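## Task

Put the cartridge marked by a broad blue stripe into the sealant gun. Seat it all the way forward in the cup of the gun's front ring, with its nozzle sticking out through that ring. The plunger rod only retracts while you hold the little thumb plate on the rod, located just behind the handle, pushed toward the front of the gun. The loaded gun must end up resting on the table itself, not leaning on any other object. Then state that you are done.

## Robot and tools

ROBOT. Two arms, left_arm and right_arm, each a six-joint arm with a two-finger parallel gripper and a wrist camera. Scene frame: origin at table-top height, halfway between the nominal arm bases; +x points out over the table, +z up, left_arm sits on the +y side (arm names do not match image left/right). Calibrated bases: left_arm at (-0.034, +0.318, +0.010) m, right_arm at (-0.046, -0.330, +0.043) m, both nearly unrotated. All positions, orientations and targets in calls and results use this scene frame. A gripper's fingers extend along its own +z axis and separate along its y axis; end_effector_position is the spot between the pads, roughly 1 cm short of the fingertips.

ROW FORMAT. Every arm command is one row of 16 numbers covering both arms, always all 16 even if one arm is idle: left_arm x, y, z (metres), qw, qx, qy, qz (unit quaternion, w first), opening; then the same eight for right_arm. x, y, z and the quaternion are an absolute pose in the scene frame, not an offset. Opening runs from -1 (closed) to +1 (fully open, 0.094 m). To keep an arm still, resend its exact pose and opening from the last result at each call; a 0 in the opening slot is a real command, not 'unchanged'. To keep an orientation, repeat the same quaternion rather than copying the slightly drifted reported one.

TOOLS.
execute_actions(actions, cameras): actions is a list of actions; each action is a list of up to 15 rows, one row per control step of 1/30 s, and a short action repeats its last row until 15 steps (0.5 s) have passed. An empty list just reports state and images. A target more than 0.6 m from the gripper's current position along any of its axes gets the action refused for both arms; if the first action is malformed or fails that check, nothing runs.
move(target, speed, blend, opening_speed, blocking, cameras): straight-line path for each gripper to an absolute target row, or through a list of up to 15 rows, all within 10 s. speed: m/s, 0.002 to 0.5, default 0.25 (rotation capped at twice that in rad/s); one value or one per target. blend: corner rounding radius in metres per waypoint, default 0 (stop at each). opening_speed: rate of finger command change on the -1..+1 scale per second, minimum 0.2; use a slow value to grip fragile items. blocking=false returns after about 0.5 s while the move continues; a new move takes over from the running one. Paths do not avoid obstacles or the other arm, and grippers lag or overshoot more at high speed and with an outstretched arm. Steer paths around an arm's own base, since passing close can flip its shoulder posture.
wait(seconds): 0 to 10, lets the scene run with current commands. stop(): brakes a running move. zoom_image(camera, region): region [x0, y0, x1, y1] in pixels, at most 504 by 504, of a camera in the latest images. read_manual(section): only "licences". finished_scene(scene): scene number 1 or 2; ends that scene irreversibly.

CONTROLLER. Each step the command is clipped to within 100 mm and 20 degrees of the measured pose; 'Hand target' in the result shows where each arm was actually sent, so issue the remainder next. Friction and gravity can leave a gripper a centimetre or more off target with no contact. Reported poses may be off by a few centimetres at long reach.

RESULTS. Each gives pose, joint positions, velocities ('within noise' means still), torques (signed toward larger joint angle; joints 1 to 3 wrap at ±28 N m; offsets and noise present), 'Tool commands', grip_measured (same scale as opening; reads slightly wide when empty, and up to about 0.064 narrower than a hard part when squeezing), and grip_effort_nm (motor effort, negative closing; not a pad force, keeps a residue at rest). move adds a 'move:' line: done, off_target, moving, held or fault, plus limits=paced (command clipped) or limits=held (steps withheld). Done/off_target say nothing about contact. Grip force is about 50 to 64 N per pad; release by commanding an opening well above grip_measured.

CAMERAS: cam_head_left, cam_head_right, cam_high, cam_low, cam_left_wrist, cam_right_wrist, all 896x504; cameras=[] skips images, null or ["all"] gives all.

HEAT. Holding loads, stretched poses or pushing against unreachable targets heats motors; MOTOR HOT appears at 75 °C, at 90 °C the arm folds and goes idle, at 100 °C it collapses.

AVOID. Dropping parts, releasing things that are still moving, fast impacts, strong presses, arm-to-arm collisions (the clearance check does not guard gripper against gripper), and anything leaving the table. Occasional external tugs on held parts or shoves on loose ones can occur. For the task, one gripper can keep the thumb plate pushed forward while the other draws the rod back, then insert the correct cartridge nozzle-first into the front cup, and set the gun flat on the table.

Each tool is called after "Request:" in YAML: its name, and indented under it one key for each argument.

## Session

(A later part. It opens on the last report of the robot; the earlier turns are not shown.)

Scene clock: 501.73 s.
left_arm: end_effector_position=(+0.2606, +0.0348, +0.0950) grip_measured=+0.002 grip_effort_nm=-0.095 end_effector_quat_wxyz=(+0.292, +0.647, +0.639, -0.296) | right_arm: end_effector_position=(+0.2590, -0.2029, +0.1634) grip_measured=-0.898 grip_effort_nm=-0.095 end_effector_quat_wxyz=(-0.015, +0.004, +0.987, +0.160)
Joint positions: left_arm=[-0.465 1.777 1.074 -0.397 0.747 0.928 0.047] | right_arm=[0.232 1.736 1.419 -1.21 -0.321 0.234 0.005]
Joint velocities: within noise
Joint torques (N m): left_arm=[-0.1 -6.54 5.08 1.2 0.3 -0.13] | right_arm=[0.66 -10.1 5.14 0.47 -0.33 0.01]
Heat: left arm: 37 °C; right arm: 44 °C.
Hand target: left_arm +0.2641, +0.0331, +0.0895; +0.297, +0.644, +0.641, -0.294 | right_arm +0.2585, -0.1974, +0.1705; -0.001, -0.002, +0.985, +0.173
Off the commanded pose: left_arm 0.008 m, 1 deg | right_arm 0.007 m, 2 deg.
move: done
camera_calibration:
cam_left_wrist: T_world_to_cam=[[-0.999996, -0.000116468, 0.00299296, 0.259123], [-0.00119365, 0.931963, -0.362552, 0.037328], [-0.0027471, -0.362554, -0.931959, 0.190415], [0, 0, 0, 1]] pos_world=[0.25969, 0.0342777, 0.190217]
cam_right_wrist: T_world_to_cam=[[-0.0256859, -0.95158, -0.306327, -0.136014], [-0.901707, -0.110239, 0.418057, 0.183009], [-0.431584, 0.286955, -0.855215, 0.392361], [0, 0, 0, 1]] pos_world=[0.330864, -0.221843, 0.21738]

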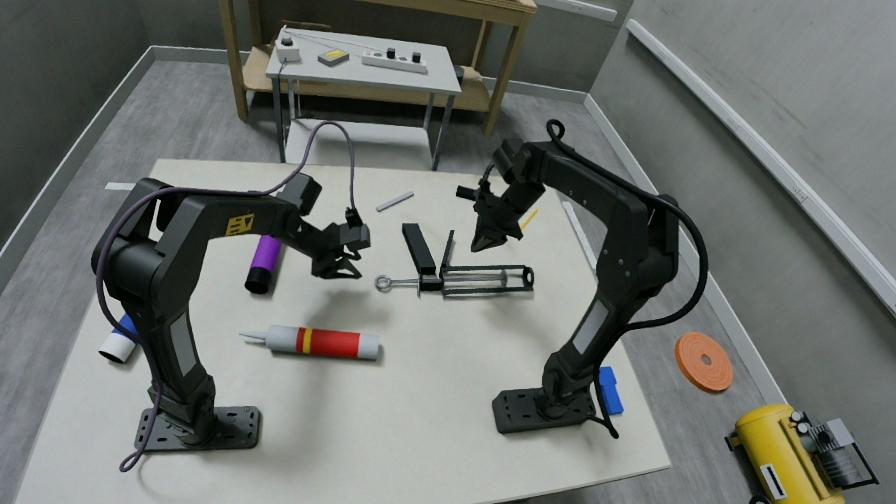

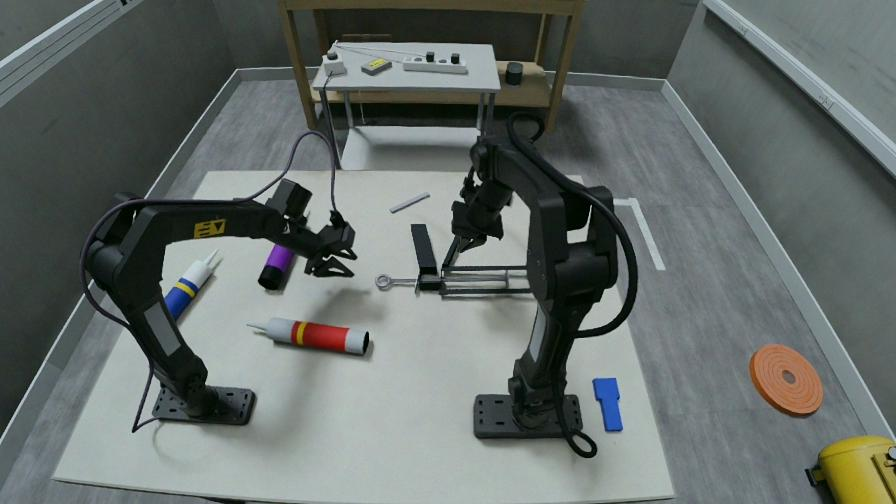

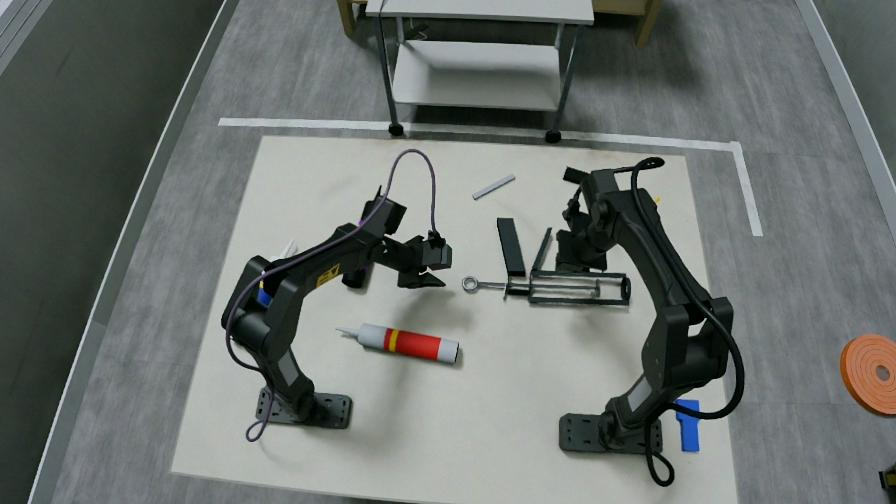

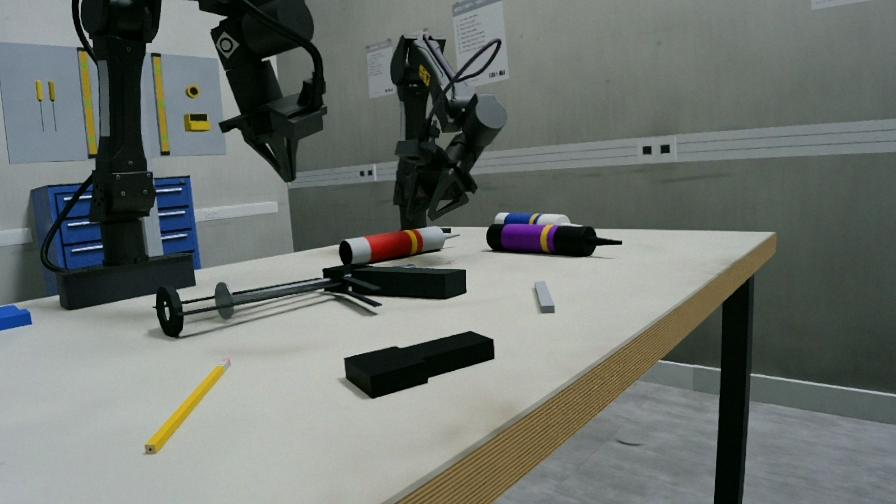

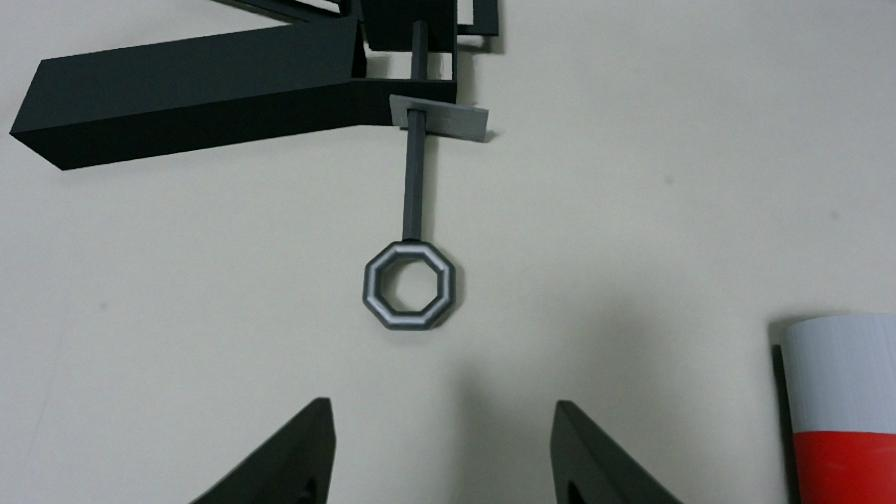

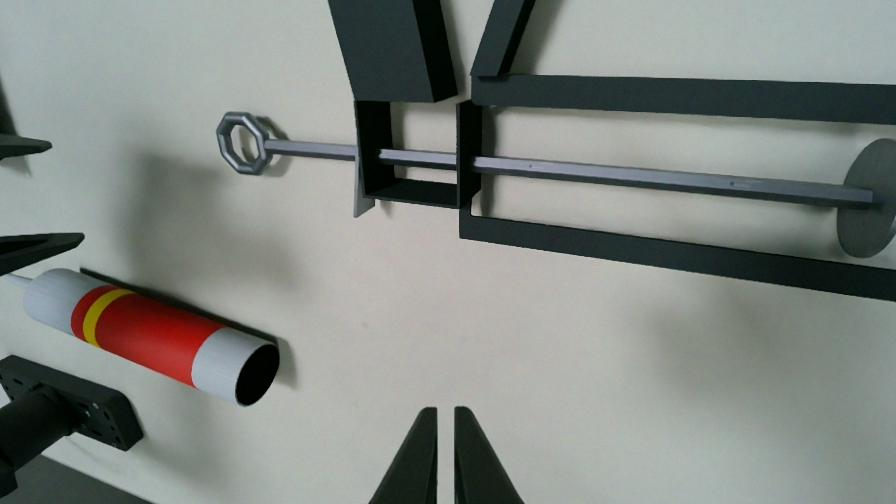

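Request:
move:
  target: [0.272, 0.021, 0.051, 0.2988, 0.6409, 0.6409, -0.2988, 0.4, 0.26, -0.20, 0.17, 0, 0, 0.9848, 0.1736, -0.9]
  speed: 0.15
  cameras: ["cam_left_wrist","cam_low"]

Scene clock: 522.00 s.
left_arm: end_effector_position=(+0.2678, +0.0236, +0.0554) grip_measured=+0.398 grip_effort_nm=0.115 end_effector_quat_wxyz=(+0.291, +0.644, +0.640, -0.301) | right_arm: end_effector_position=(+0.2590, -0.2027, +0.1635) grip_measured=-0.898 grip_effort_nm=-0.095 end_effector_quat_wxyz=(-0.015, +0.004, +0.987, +0.161)
Joint positions: left_arm=[-0.482 1.897 1.043 -0.233 0.747 0.898 0.066] | right_arm=[0.232 1.736 1.419 -1.21 -0.323 0.234 0.005]
Joint velocities: within noise
Joint torques (N m): left_arm=[-0.58 -7.08 5.16 1.26 0.32 -0.16] | right_arm=[-0.18 -9.81 5.22 0.47 -0.34 -0.06]
Heat: left arm: 35 °C; right arm: 44 °C.
Hand target: left_arm +0.2702, +0.0198, +0.0516; +0.298, +0.643, +0.639, -0.300 | right_arm +0.2600, -0.2000, +0.1699; +0.000, +0.000, +0.985, +0.174
Off the commanded pose: left_arm 0.007 m, 1 deg | right_arm 0.007 m, 2 deg.
move: done
camera_calibration:
cam_left_wrist: T_world_to_cam=[[-0.999915, -0.00218138, 0.0128377, 0.265846], [-0.00675409, 0.929768, -0.368084, 0.0352943], [-0.0111331, -0.368139, -0.929704, 0.151749], [0, 0, 0, 1]] pos_world=[0.267751, 0.0236292, 0.15066]
Images, in order (width x height): cam_low 896x504, cam_left_wrist 896x504.

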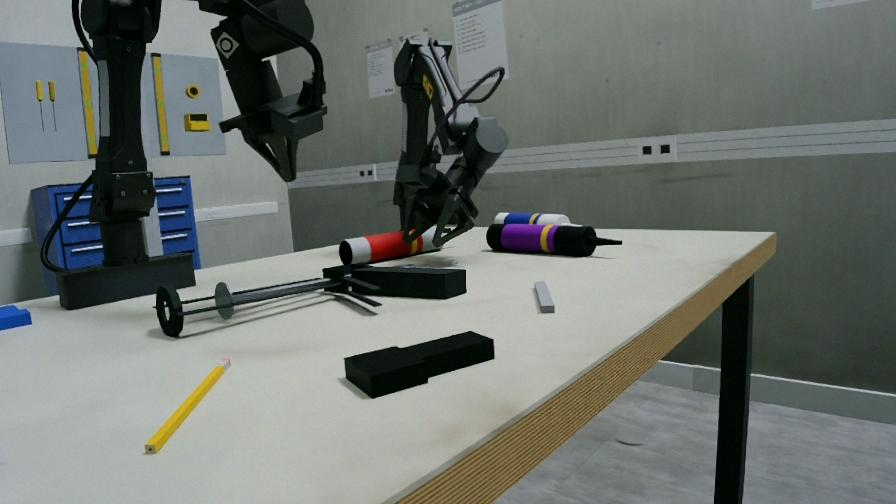

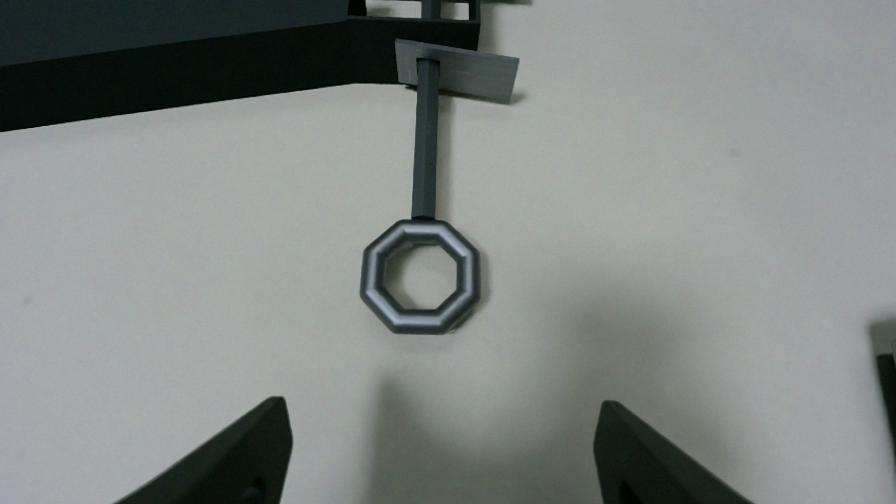

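Request:
move:
  target:
    - [0.277, -0.026, 0.015, 0.2988, 0.6409, 0.6409, -0.2988, 0.3, 0.26, -0.20, 0.17, 0, 0, 0.9848, 0.1736, -0.9]
  speed: 0.08
  cameras: ["cam_left_wrist","cam_low"]

Scene clock: 534.43 s.
left_arm: end_effector_position=(+0.2687, -0.0166, +0.0191) grip_measured=+0.302 grip_effort_nm=-0.081 end_effector_quat_wxyz=(+0.291, +0.641, +0.640, -0.307) | right_arm: end_effector_position=(+0.2590, -0.2027, +0.1635) grip_measured=-0.898 grip_effort_nm=-0.100 end_effector_quat_wxyz=(-0.015, +0.004, +0.987, +0.161)
Joint positions: left_arm=[-0.574 2.049 1.071 -0.036 0.714 0.783 0.061] | right_arm=[0.232 1.736 1.419 -1.21 -0.323 0.234 0.005]
Joint velocities: within noise
Joint torques (N m): left_arm=[-0.64 -6.8 7.35 1.24 0.07 -0.19] | right_arm=[-0.18 -9.81 5.22 0.48 -0.33 -0.06]
Heat: left arm: 36 °C; right arm: 44 °C.
Hand target: left_arm +0.2790, -0.0230, +0.0153; +0.300, +0.639, +0.643, -0.297 | right_arm +0.2600, -0.2000, +0.1699; +0.000, +0.000, +0.985, +0.173
Off the commanded pose: left_arm 0.013 m, 1 deg | right_arm 0.007 m, 2 deg.
move: off_target (left_arm)
camera_calibration:
cam_left_wrist: T_world_to_cam=[[-0.999719, -0.00106904, 0.0236817, 0.266884], [-0.00990883, 0.926371, -0.376481, 0.0602273], [-0.0215356, -0.37661, -0.926122, 0.105783], [0, 0, 0, 1]] pos_world=[0.269684, -0.0156686, 0.114322]
Images, in order (width x height): cam_low 896x504, cam_left_wrist 896x504.

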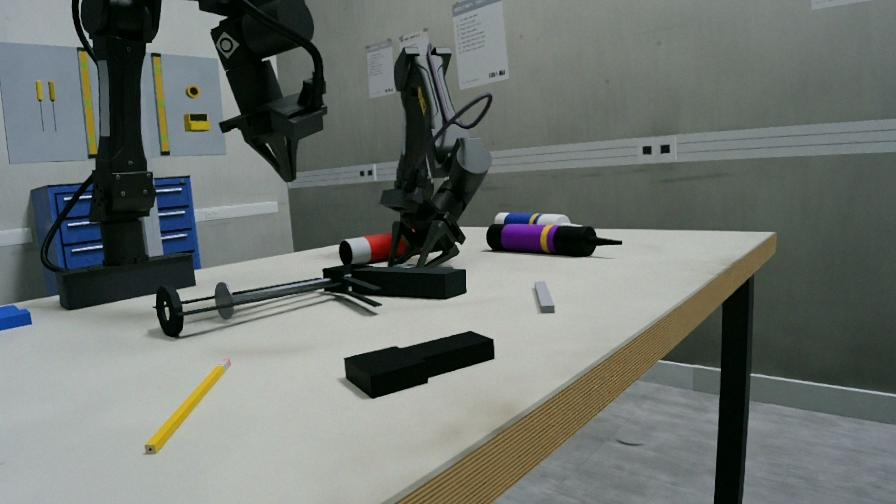

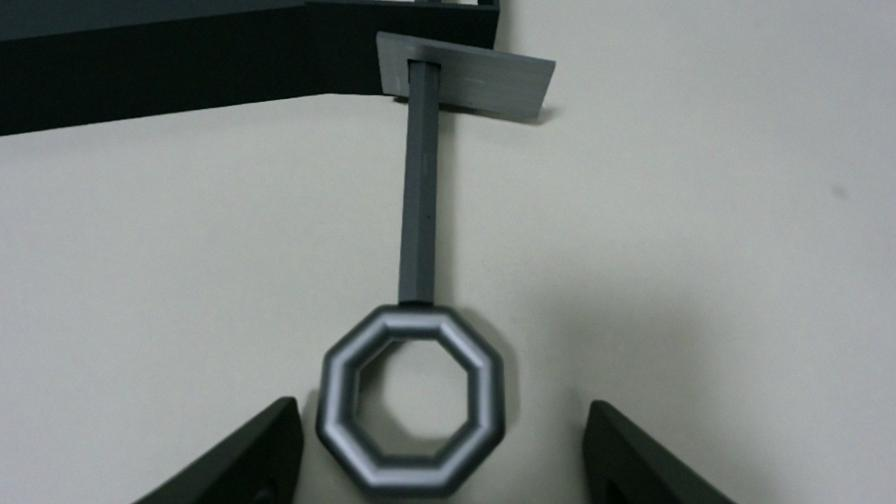

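Request:
move:
  target:
    - [0.284, -0.031, 0.012, 0.2988, 0.6409, 0.6409, -0.2988, 0.3, 0.26, -0.20, 0.17, 0, 0, 0.9848, 0.1736, -0.9]
  speed: 0.08
  cameras: ["cam_left_wrist"]

Scene clock: 548.07 s.
left_arm: end_effector_position=(+0.2762, -0.0239, +0.0184) grip_measured=+0.302 grip_effort_nm=-0.090 end_effector_quat_wxyz=(+0.295, +0.643, +0.637, -0.307) | right_arm: end_effector_position=(+0.2590, -0.2027, +0.1635) grip_measured=-0.898 grip_effort_nm=-0.100 end_effector_quat_wxyz=(-0.015, +0.004, +0.987, +0.161)
Joint positions: left_arm=[-0.579 2.08 1.112 -0.036 0.714 0.782 0.061] | right_arm=[0.232 1.736 1.419 -1.21 -0.323 0.234 0.005]
Joint velocities: within noise
Joint torques (N m): left_arm=[-0.72 -6.8 7.24 1.16 0.09 -0.21] | right_arm=[-0.18 -9.83 5.22 0.48 -0.34 -0.06]
Heat: left arm: 36 °C; right arm: 44 °C.
Hand target: left_arm +0.2844, -0.0292, +0.0117; +0.298, +0.639, +0.643, -0.299 | right_arm +0.2600, -0.2000, +0.1699; +0.000, +0.000, +0.985, +0.173
Off the commanded pose: left_arm 0.012 m, 1 deg | right_arm 0.007 m, 2 deg.
move: off_target (left_arm)
camera_calibration:
cam_left_wrist: T_world_to_cam=[[-0.999871, 0.00266626, 0.0158667, 0.274658], [-0.00359645, 0.924181, -0.381937, 0.0651439], [-0.0156821, -0.381945, -0.924052, 0.100802], [0, 0, 0, 1]] pos_world=[0.276437, -0.0224361, 0.11367]
Images, in order (width x height): cam_left_wrist 896x504.

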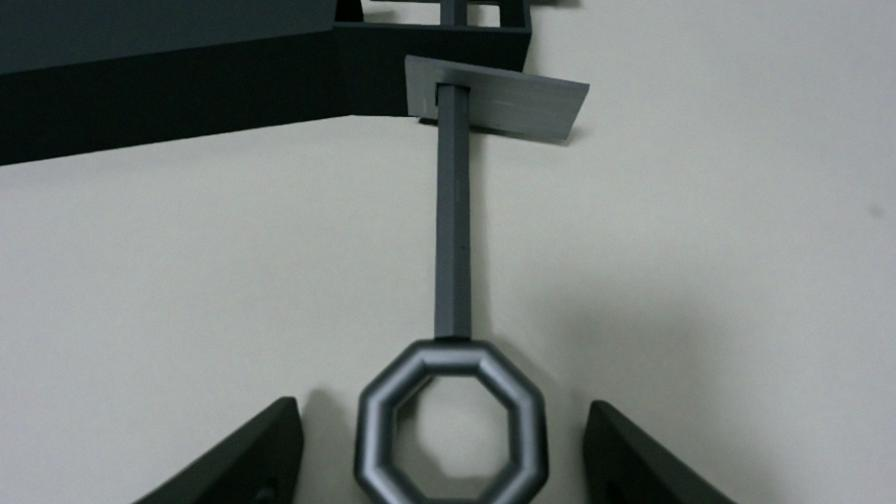

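Request:
move:
  target:
    - [0.284, -0.031, 0.012, 0.2988, 0.6409, 0.6409, -0.2988, -0.45, 0.26, -0.20, 0.17, 0, 0, 0.9848, 0.1736, -0.9]
  speed: 0.08
  opening_speed: 0.8
  cameras: ["cam_left_wrist","cam_low"]

Scene clock: 561.33 s.
left_arm: end_effector_position=(+0.2787, -0.0242, +0.0181) grip_measured=-0.226 grip_effort_nm=-1.023 end_effector_quat_wxyz=(+0.298, +0.643, +0.638, -0.300) | right_arm: end_effector_position=(+0.2590, -0.2027, +0.1635) grip_measured=-0.898 grip_effort_nm=-0.105 end_effector_quat_wxyz=(-0.015, +0.004, +0.987, +0.161)
Joint positions: left_arm=[-0.58 2.08 1.112 -0.027 0.7 0.782 0.036] | right_arm=[0.232 1.736 1.419 -1.21 -0.323 0.234 0.005]
Joint velocities: within noise
Joint torques (N m): left_arm=[-0.85 -6.84 7.38 1.11 0.19 -0.21] | right_arm=[-0.18 -9.83 5.22 0.48 -0.34 -0.06]
Heat: left arm: 35 °C; right arm: 44 °C.
Hand target: left_arm +0.2839, -0.0305, +0.0122; +0.299, +0.641, +0.641, -0.298 | right_arm +0.2600, -0.2000, +0.1699; +0.000, +0.000, +0.985, +0.173
Off the commanded pose: left_arm 0.011 m, 1 deg | right_arm 0.007 m, 2 deg.
move: off_target (left_arm)
camera_calibration:
cam_left_wrist: T_world_to_cam=[[-0.999993, -0.00331277, 0.00179788, 0.277366], [-0.00374644, 0.925923, -0.377693, 0.0652835], [-0.000413489, -0.377697, -0.925929, 0.0963272], [0, 0, 0, 1]] pos_world=[0.277649, -0.0231462, 0.113351]
Images, in order (width x height): cam_low 896x504, cam_left_wrist 896x504.

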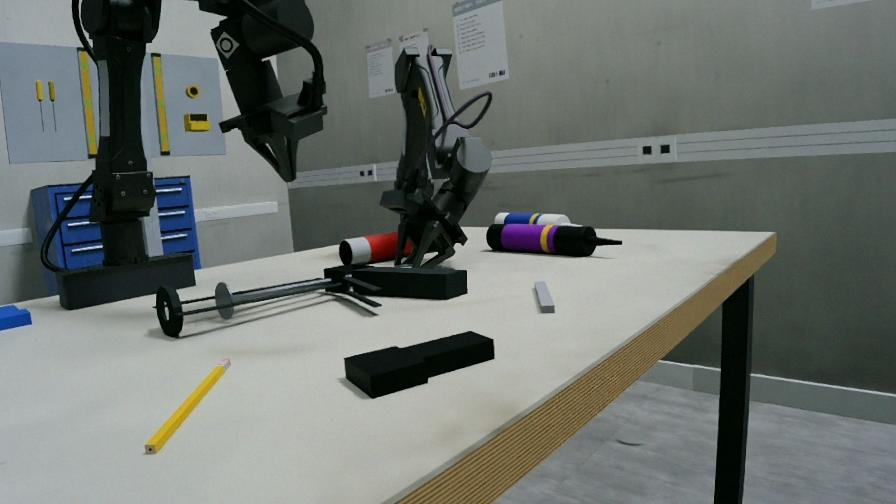

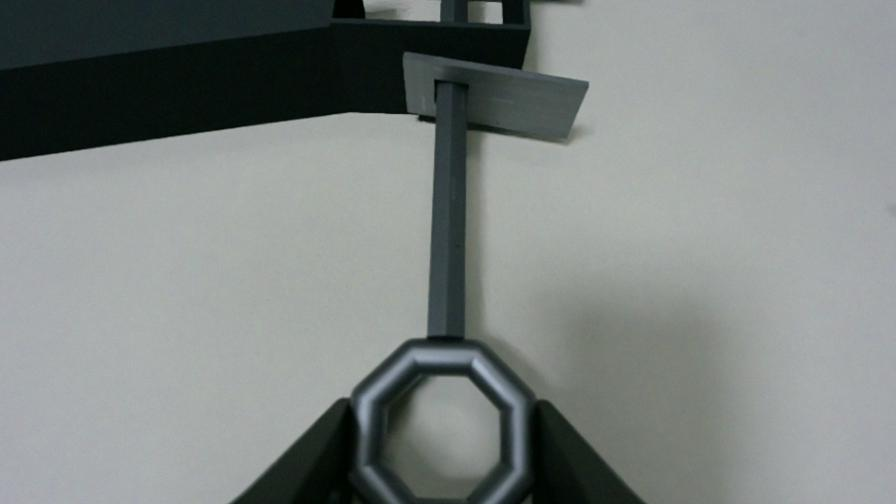

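Request:
move:
  target:
    - [0.284, -0.031, 0.012, 0.2988, 0.6409, 0.6409, -0.2988, 0.3, 0.26, -0.20, 0.17, 0, 0, 0.9848, 0.1736, -0.9]
    - [0.282, 0.03, 0.042, 0.3799, 0.5964, 0.5964, -0.3799, 0.3, 0.26, -0.20, 0.17, 0, 0, 0.9848, 0.1736, -0.9]
    - [0.284, -0.031, 0.012, 0.3799, 0.5964, 0.5964, -0.3799, 0.3, 0.26, -0.20, 0.17, 0, 0, 0.9848, 0.1736, -0.9]
  speed: 0.12
  cameras: ["cam_left_wrist","cam_low"]

Scene clock: 683.43 s.
left_arm: end_effector_position=(+0.2741, -0.0283, +0.0178) grip_measured=+0.298 grip_effort_nm=0.115 end_effector_quat_wxyz=(+0.373, +0.601, +0.590, -0.390) | right_arm: end_effector_position=(+0.2590, -0.2027, +0.1635) grip_measured=-0.898 grip_effort_nm=-0.100 end_effector_quat_wxyz=(-0.015, +0.004, +0.987, +0.161)
Joint positions: left_arm=[-0.533 2.165 0.967 0.438 0.921 0.636 0.061] | right_arm=[0.232 1.736 1.419 -1.21 -0.323 0.234 0.005]
Joint velocities: within noise
Joint torques (N m): left_arm=[-0.61 -6.86 6.17 1.4 0.08 -0.26] | right_arm=[-0.17 -9.81 5.2 0.48 -0.33 -0.06]
Heat: left arm: 34 °C; right arm: 44 °C.
Hand target: left_arm +0.2818, -0.0330, +0.0123; +0.379, +0.598, +0.594, -0.381 | right_arm +0.2600, -0.2000, +0.1699; +0.000, +0.000, +0.985, +0.173
Off the commanded pose: left_arm 0.012 m, 2 deg | right_arm 0.007 m, 2 deg.
move: off_target (left_arm)
camera_calibration:
cam_left_wrist: T_world_to_cam=[[-0.999731, 0.0155087, 0.0172298, 0.272944], [0.00185994, 0.79452, -0.607236, 0.0677363], [-0.0231068, -0.60704, -0.794335, 0.0918715], [0, 0, 0, 1]] pos_world=[0.274868, -0.00228109, 0.109406]
Images, in order (width x height): cam_low 896x504, cam_left_wrist 896x504.

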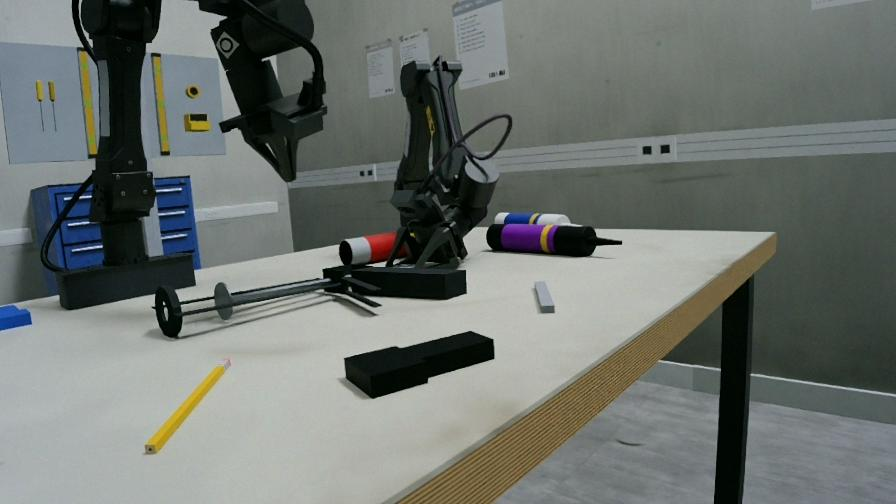

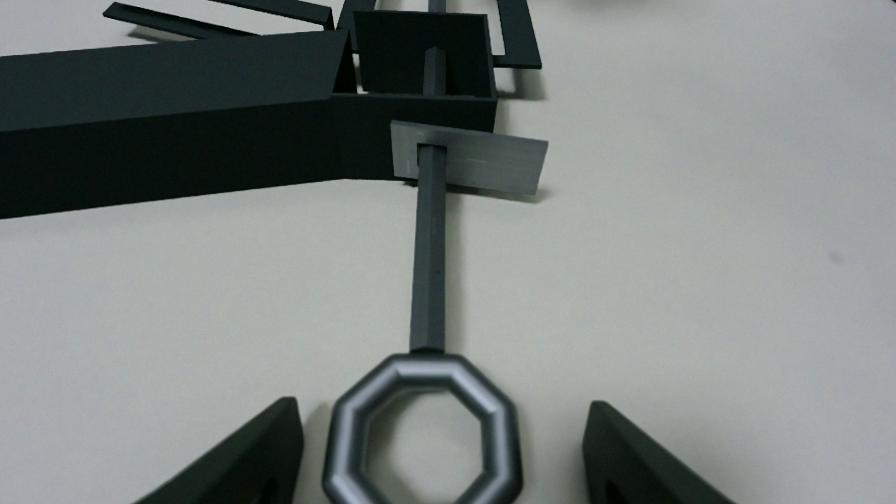

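Request:
move:
  target:
    - [0.289, -0.032, 0.012, 0.3799, 0.5964, 0.5964, -0.3799, 0.3, 0.26, -0.20, 0.17, 0, 0, 1, 0, 1]
    - [0.289, -0.032, 0.012, 0.3799, 0.5964, 0.5964, -0.3799, -0.45, 0.262, -0.15, 0.12, 0, 0, 1, 0, 1]
  speed: 0.12
  opening_speed: 1

Scene clock: 721.13 s.
left_arm: end_effector_position=(+0.2803, -0.0305, +0.0177) grip_measured=-0.223 grip_effort_nm=-1.013 end_effector_quat_wxyz=(+0.377, +0.601, +0.591, -0.385) | right_arm: end_effector_position=(+0.2607, -0.1512, +0.1248) grip_measured=+0.998 grip_effort_nm=0.144 end_effector_quat_wxyz=(-0.003, -0.008, +1.000, +0.007)
Joint positions: left_arm=[-0.533 2.176 0.987 0.438 0.91 0.635 0.037] | right_arm=[0.53 1.898 1.506 -1.176 -0.014 0.501 0.094]
Joint velocities: within noise
Joint torques (N m): left_arm=[0.29 -7.08 6.43 1.2 0.18 -0.14] | right_arm=[0.27 -8.5 5.3 0.37 0.1 0.13]
Heat: left arm: 35 °C; right arm: 43 °C.
Hand target: left_arm +0.2886, -0.0317, +0.0121; +0.380, +0.596, +0.597, -0.380 | right_arm +0.2624, -0.1514, +0.1203; +0.001, -0.002, +1.000, +0.002
Off the commanded pose: left_arm 0.011 m, 1 deg | right_arm 0.005 m, 1 deg.
move: off_target (left_arm); target 2's new opening was sent with left_arm's hand 0.013 m and 2 deg from that target
camera_calibration:
cam_left_wrist: T_world_to_cam=[[-0.999951, 0.00703883, 0.00696789, 0.279124], [0.00137815, 0.795555, -0.605879, 0.0696275], [-0.00980802, -0.60584, -0.795526, 0.0868705], [0, 0, 0, 1]] pos_world=[0.279867, -0.00472766, 0.109349]
cam_right_wrist: T_world_to_cam=[[0.0023826, -0.999993, -0.00287365, -0.151104], [-0.911923, -0.00335197, 0.410347, 0.226139], [-0.410354, 0.00164285, -0.911925, 0.303642], [0, 0, 0, 1]] pos_world=[0.331182, -0.150843, 0.183669]

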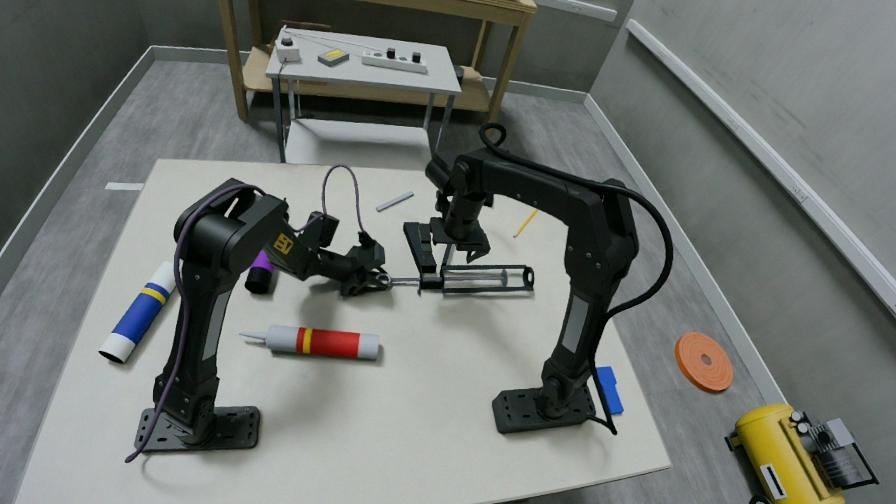

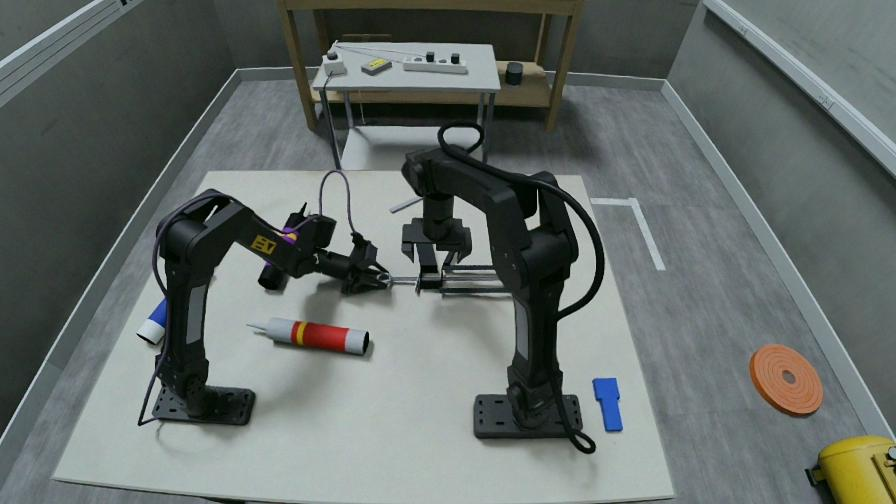

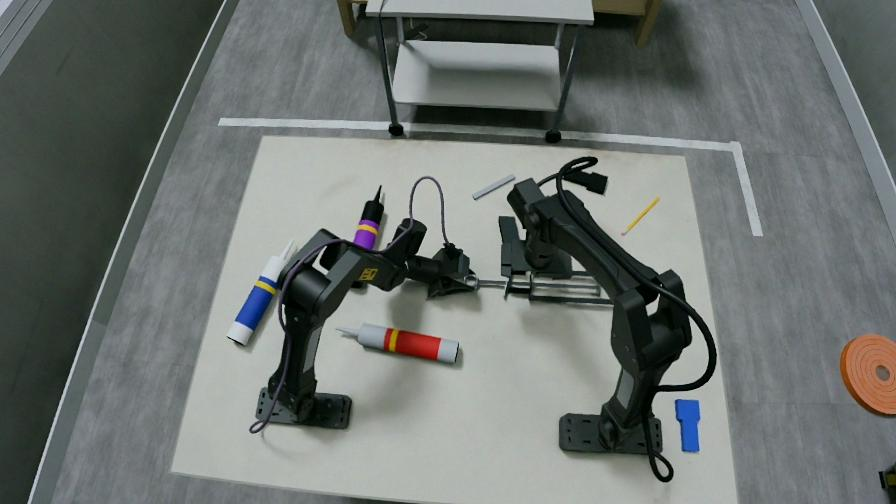

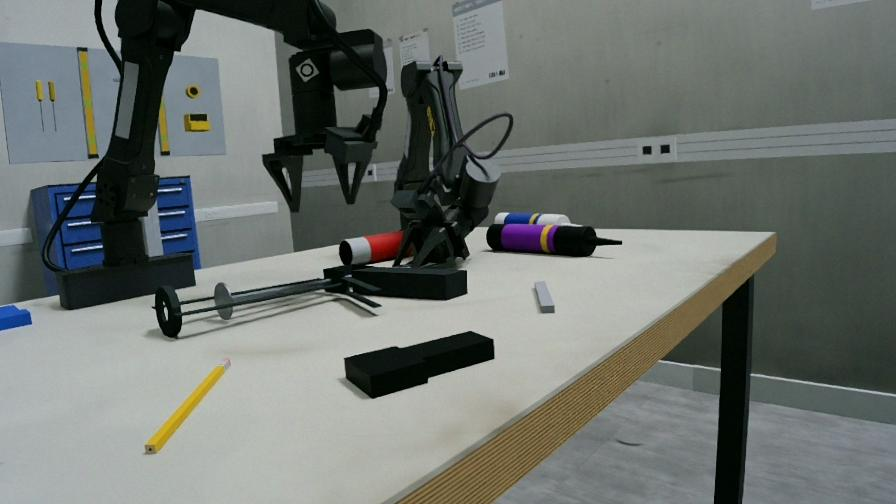

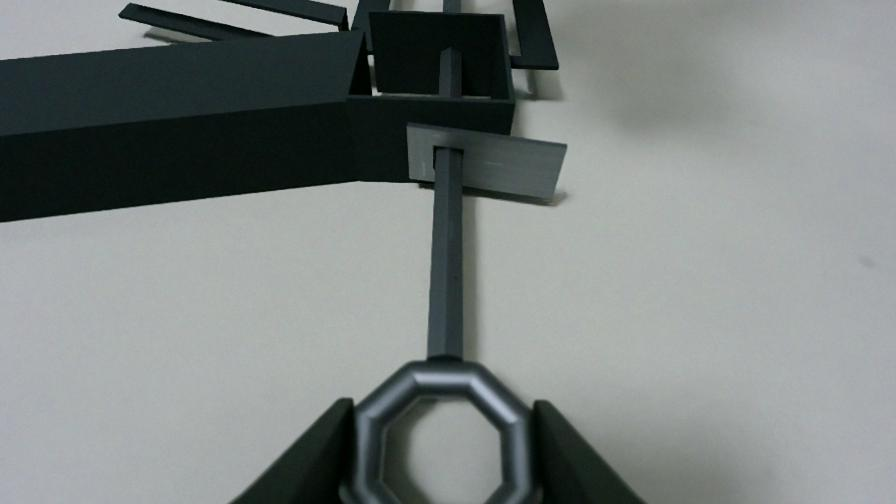

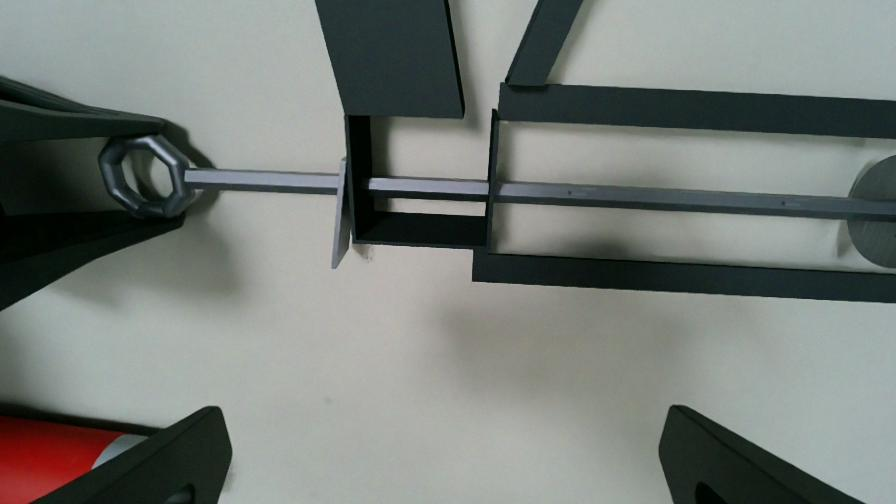

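Request:
move:
  target:
    - [0.289, -0.032, 0.012, 0.3799, 0.5964, 0.5964, -0.3799, -0.45, 0.268, -0.138, 0.044, 0, 0, 1, 0, 1]
  speed: 0.12
  cameras: ["cam_left_wrist","cam_low","cam_right_wrist"]

Scene clock: 750.37 s.
left_arm: end_effector_position=(+0.2803, -0.0305, +0.0177) grip_measured=-0.223 grip_effort_nm=-1.009 end_effector_quat_wxyz=(+0.377, +0.601, +0.591, -0.385) | right_arm: end_effector_position=(+0.2656, -0.1371, +0.0488) grip_measured=+0.998 grip_effort_nm=0.144 end_effector_quat_wxyz=(-0.004, -0.007, +1.000, +0.005)
Joint positions: left_arm=[-0.533 2.176 0.987 0.438 0.91 0.635 0.037] | right_arm=[0.558 2.024 1.369 -0.917 -0.013 0.531 0.094]
Joint velocities: within noise
Joint torques (N m): left_arm=[0.25 -6.99 6.37 1.24 0.14 -0.11] | right_arm=[0.55 -9.17 5.01 0.37 0.11 0.13]
Heat: left arm: 35 °C; right arm: 42 °C.
Hand target: left_arm +0.2887, -0.0317, +0.0121; +0.380, +0.596, +0.596, -0.380 | right_arm +0.2660, -0.1368, +0.0442; +0.000, -0.003, +1.000, +0.000
Off the commanded pose: left_arm 0.011 m, 1 deg | right_arm 0.005 m, 1 deg.
move: off_target (left_arm)
camera_calibration:
cam_left_wrist: T_world_to_cam=[[-0.999951, 0.00703883, 0.00696789, 0.279124], [0.00137815, 0.795555, -0.605879, 0.0696275], [-0.00980802, -0.60584, -0.795526, 0.0868705], [0, 0, 0, 1]] pos_world=[0.279867, -0.00472766, 0.109349]
cam_right_wrist: T_world_to_cam=[[0.0008478, -1, 0.000189889, -0.136974], [-0.911017, -0.000694056, 0.412368, 0.261868], [-0.412368, -0.000522598, -0.911017, 0.23654], [0, 0, 0, 1]] pos_world=[0.336224, -0.136668, 0.107532]
Images, in order (width x height): cam_low 896x504, cam_left_wrist 896x504, cam_right_wrist 896x504.

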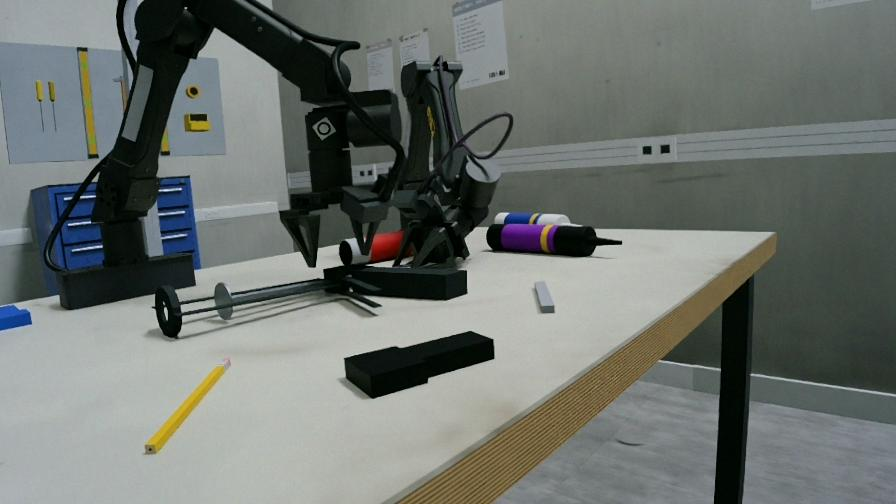

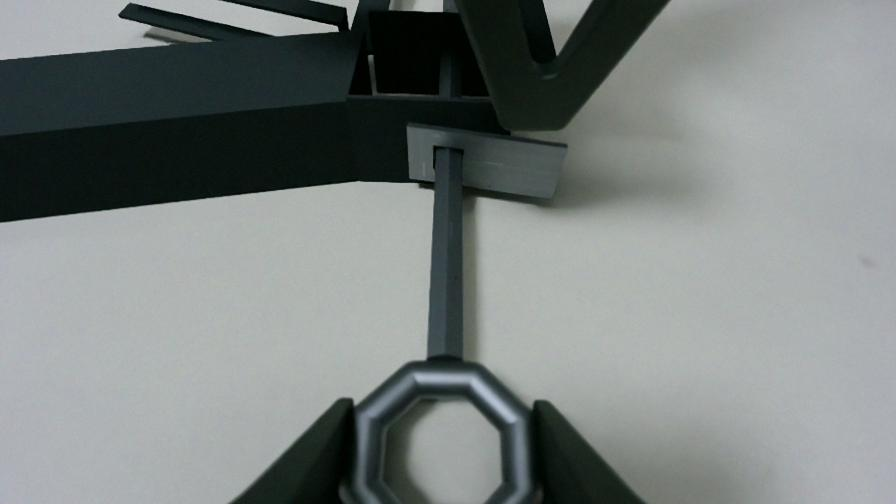

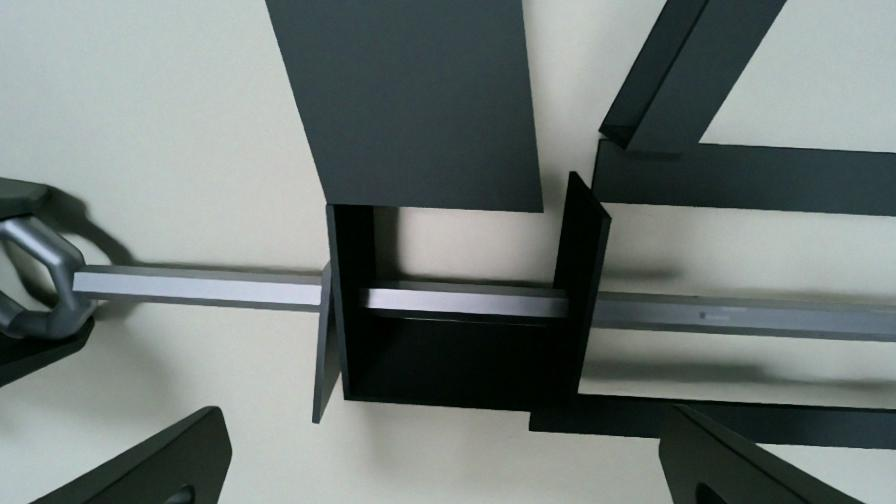

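Request:
move:
  target:
    - [0.289, -0.032, 0.012, 0.3799, 0.5964, 0.5964, -0.3799, -0.45, 0.270, -0.137, 0.024, 0, 0, 1, 0, 1]
  speed: 0.06
  cameras: ["cam_left_wrist","cam_low","cam_right_wrist"]

Scene clock: 779.13 s.
left_arm: end_effector_position=(+0.2803, -0.0305, +0.0177) grip_measured=-0.223 grip_effort_nm=-1.018 end_effector_quat_wxyz=(+0.377, +0.601, +0.591, -0.385) | right_arm: end_effector_position=(+0.2694, -0.1348, +0.0302) grip_measured=+0.998 grip_effort_nm=0.154 end_effector_quat_wxyz=(-0.002, -0.006, +1.000, +0.006)
Joint positions: left_arm=[-0.533 2.176 0.987 0.438 0.91 0.635 0.037] | right_arm=[0.558 2.066 1.351 -0.853 -0.013 0.532 0.094]
Joint velocities: within noise
Joint torques (N m): left_arm=[0.28 -7.24 6.48 1.25 0.2 -0.09] | right_arm=[0.01 -9.09 4.75 0.38 0.1 0.12]
Heat: left arm: 35 °C; right arm: 40 °C.
Hand target: left_arm +0.2887, -0.0317, +0.0121; +0.380, +0.596, +0.596, -0.380 | right_arm +0.2698, -0.1371, +0.0239; +0.000, +0.001, +1.000, +0.000
Off the commanded pose: left_arm 0.011 m, 1 deg | right_arm 0.007 m, 1 deg.
move: off_target (left_arm)
camera_calibration:
cam_left_wrist: T_world_to_cam=[[-0.999951, 0.00703883, 0.00696789, 0.279124], [0.00137815, 0.795555, -0.605879, 0.0696275], [-0.00980802, -0.60584, -0.795526, 0.0868705], [0, 0, 0, 1]] pos_world=[0.279867, -0.00472766, 0.109349]
cam_right_wrist: T_world_to_cam=[[-0.000682148, -0.999997, -0.00218601, -0.134218], [-0.912627, -0.000271084, 0.408794, 0.273559], [-0.408794, 0.00227387, -0.912624, 0.220592], [0, 0, 0, 1]] pos_world=[0.339742, -0.134645, 0.0891951]
Images, in order (width x height): cam_low 896x504, cam_left_wrist 896x504, cam_right_wrist 896x504.

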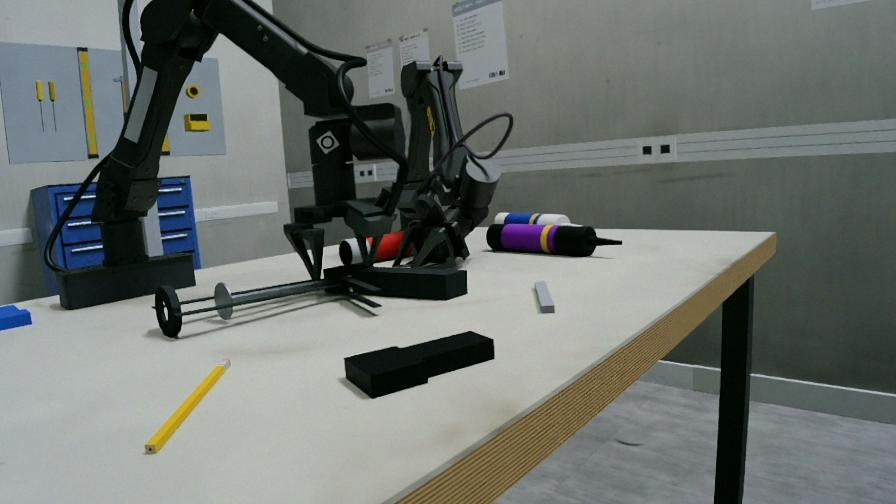

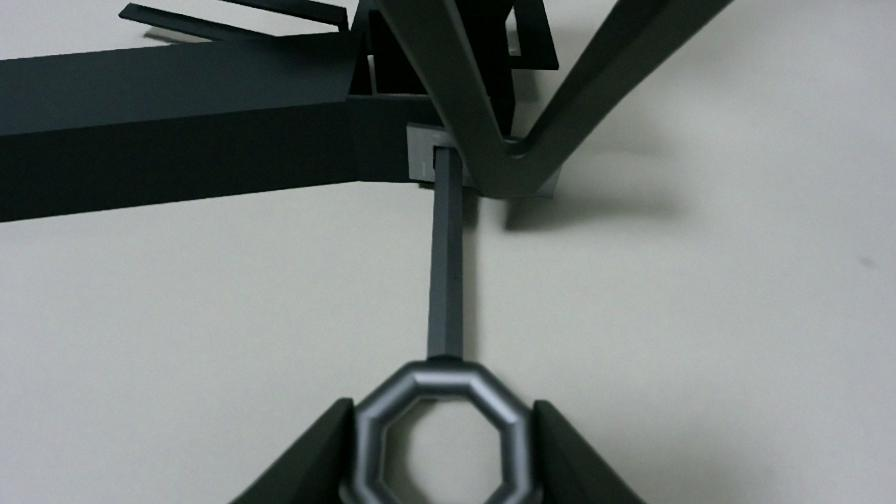

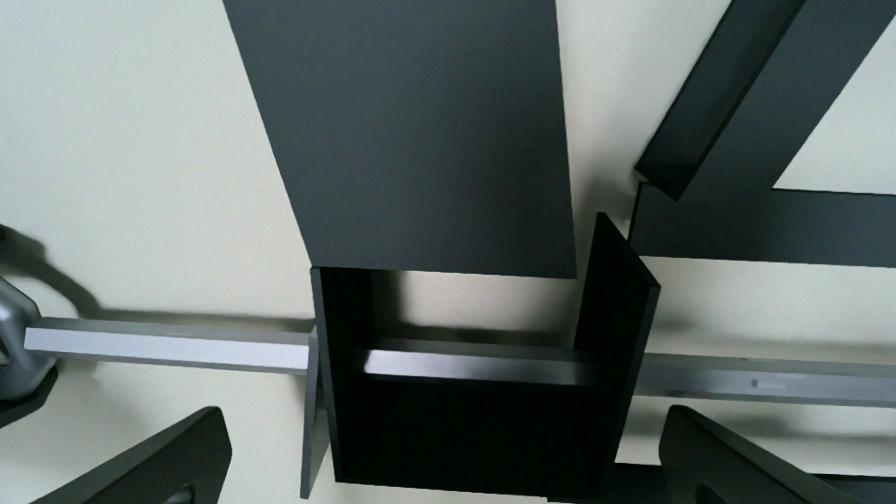

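Request:
zoom_image:
  camera: "cam_left_wrist"
  region: [380, 60, 640, 260]

Request:
zoom_image:
  camera: "cam_low"
  region: [270, 200, 470, 330]

Scaled by 1.938 from the camera's 896x504 image, which has a finer 1280x720 frame.

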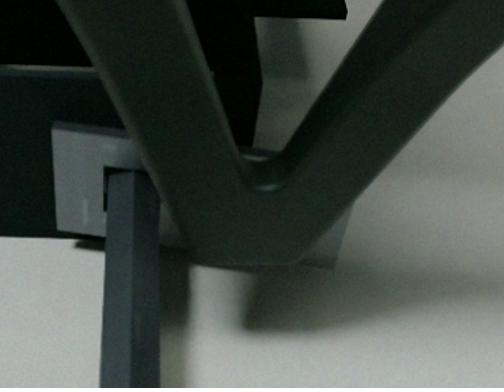

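Scaled by 2.520 from the camera's 896x504 image, which has a finer 1280x720 frame.

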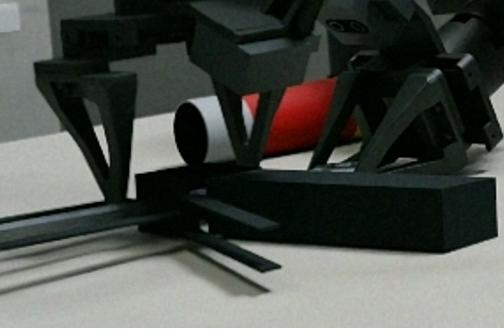

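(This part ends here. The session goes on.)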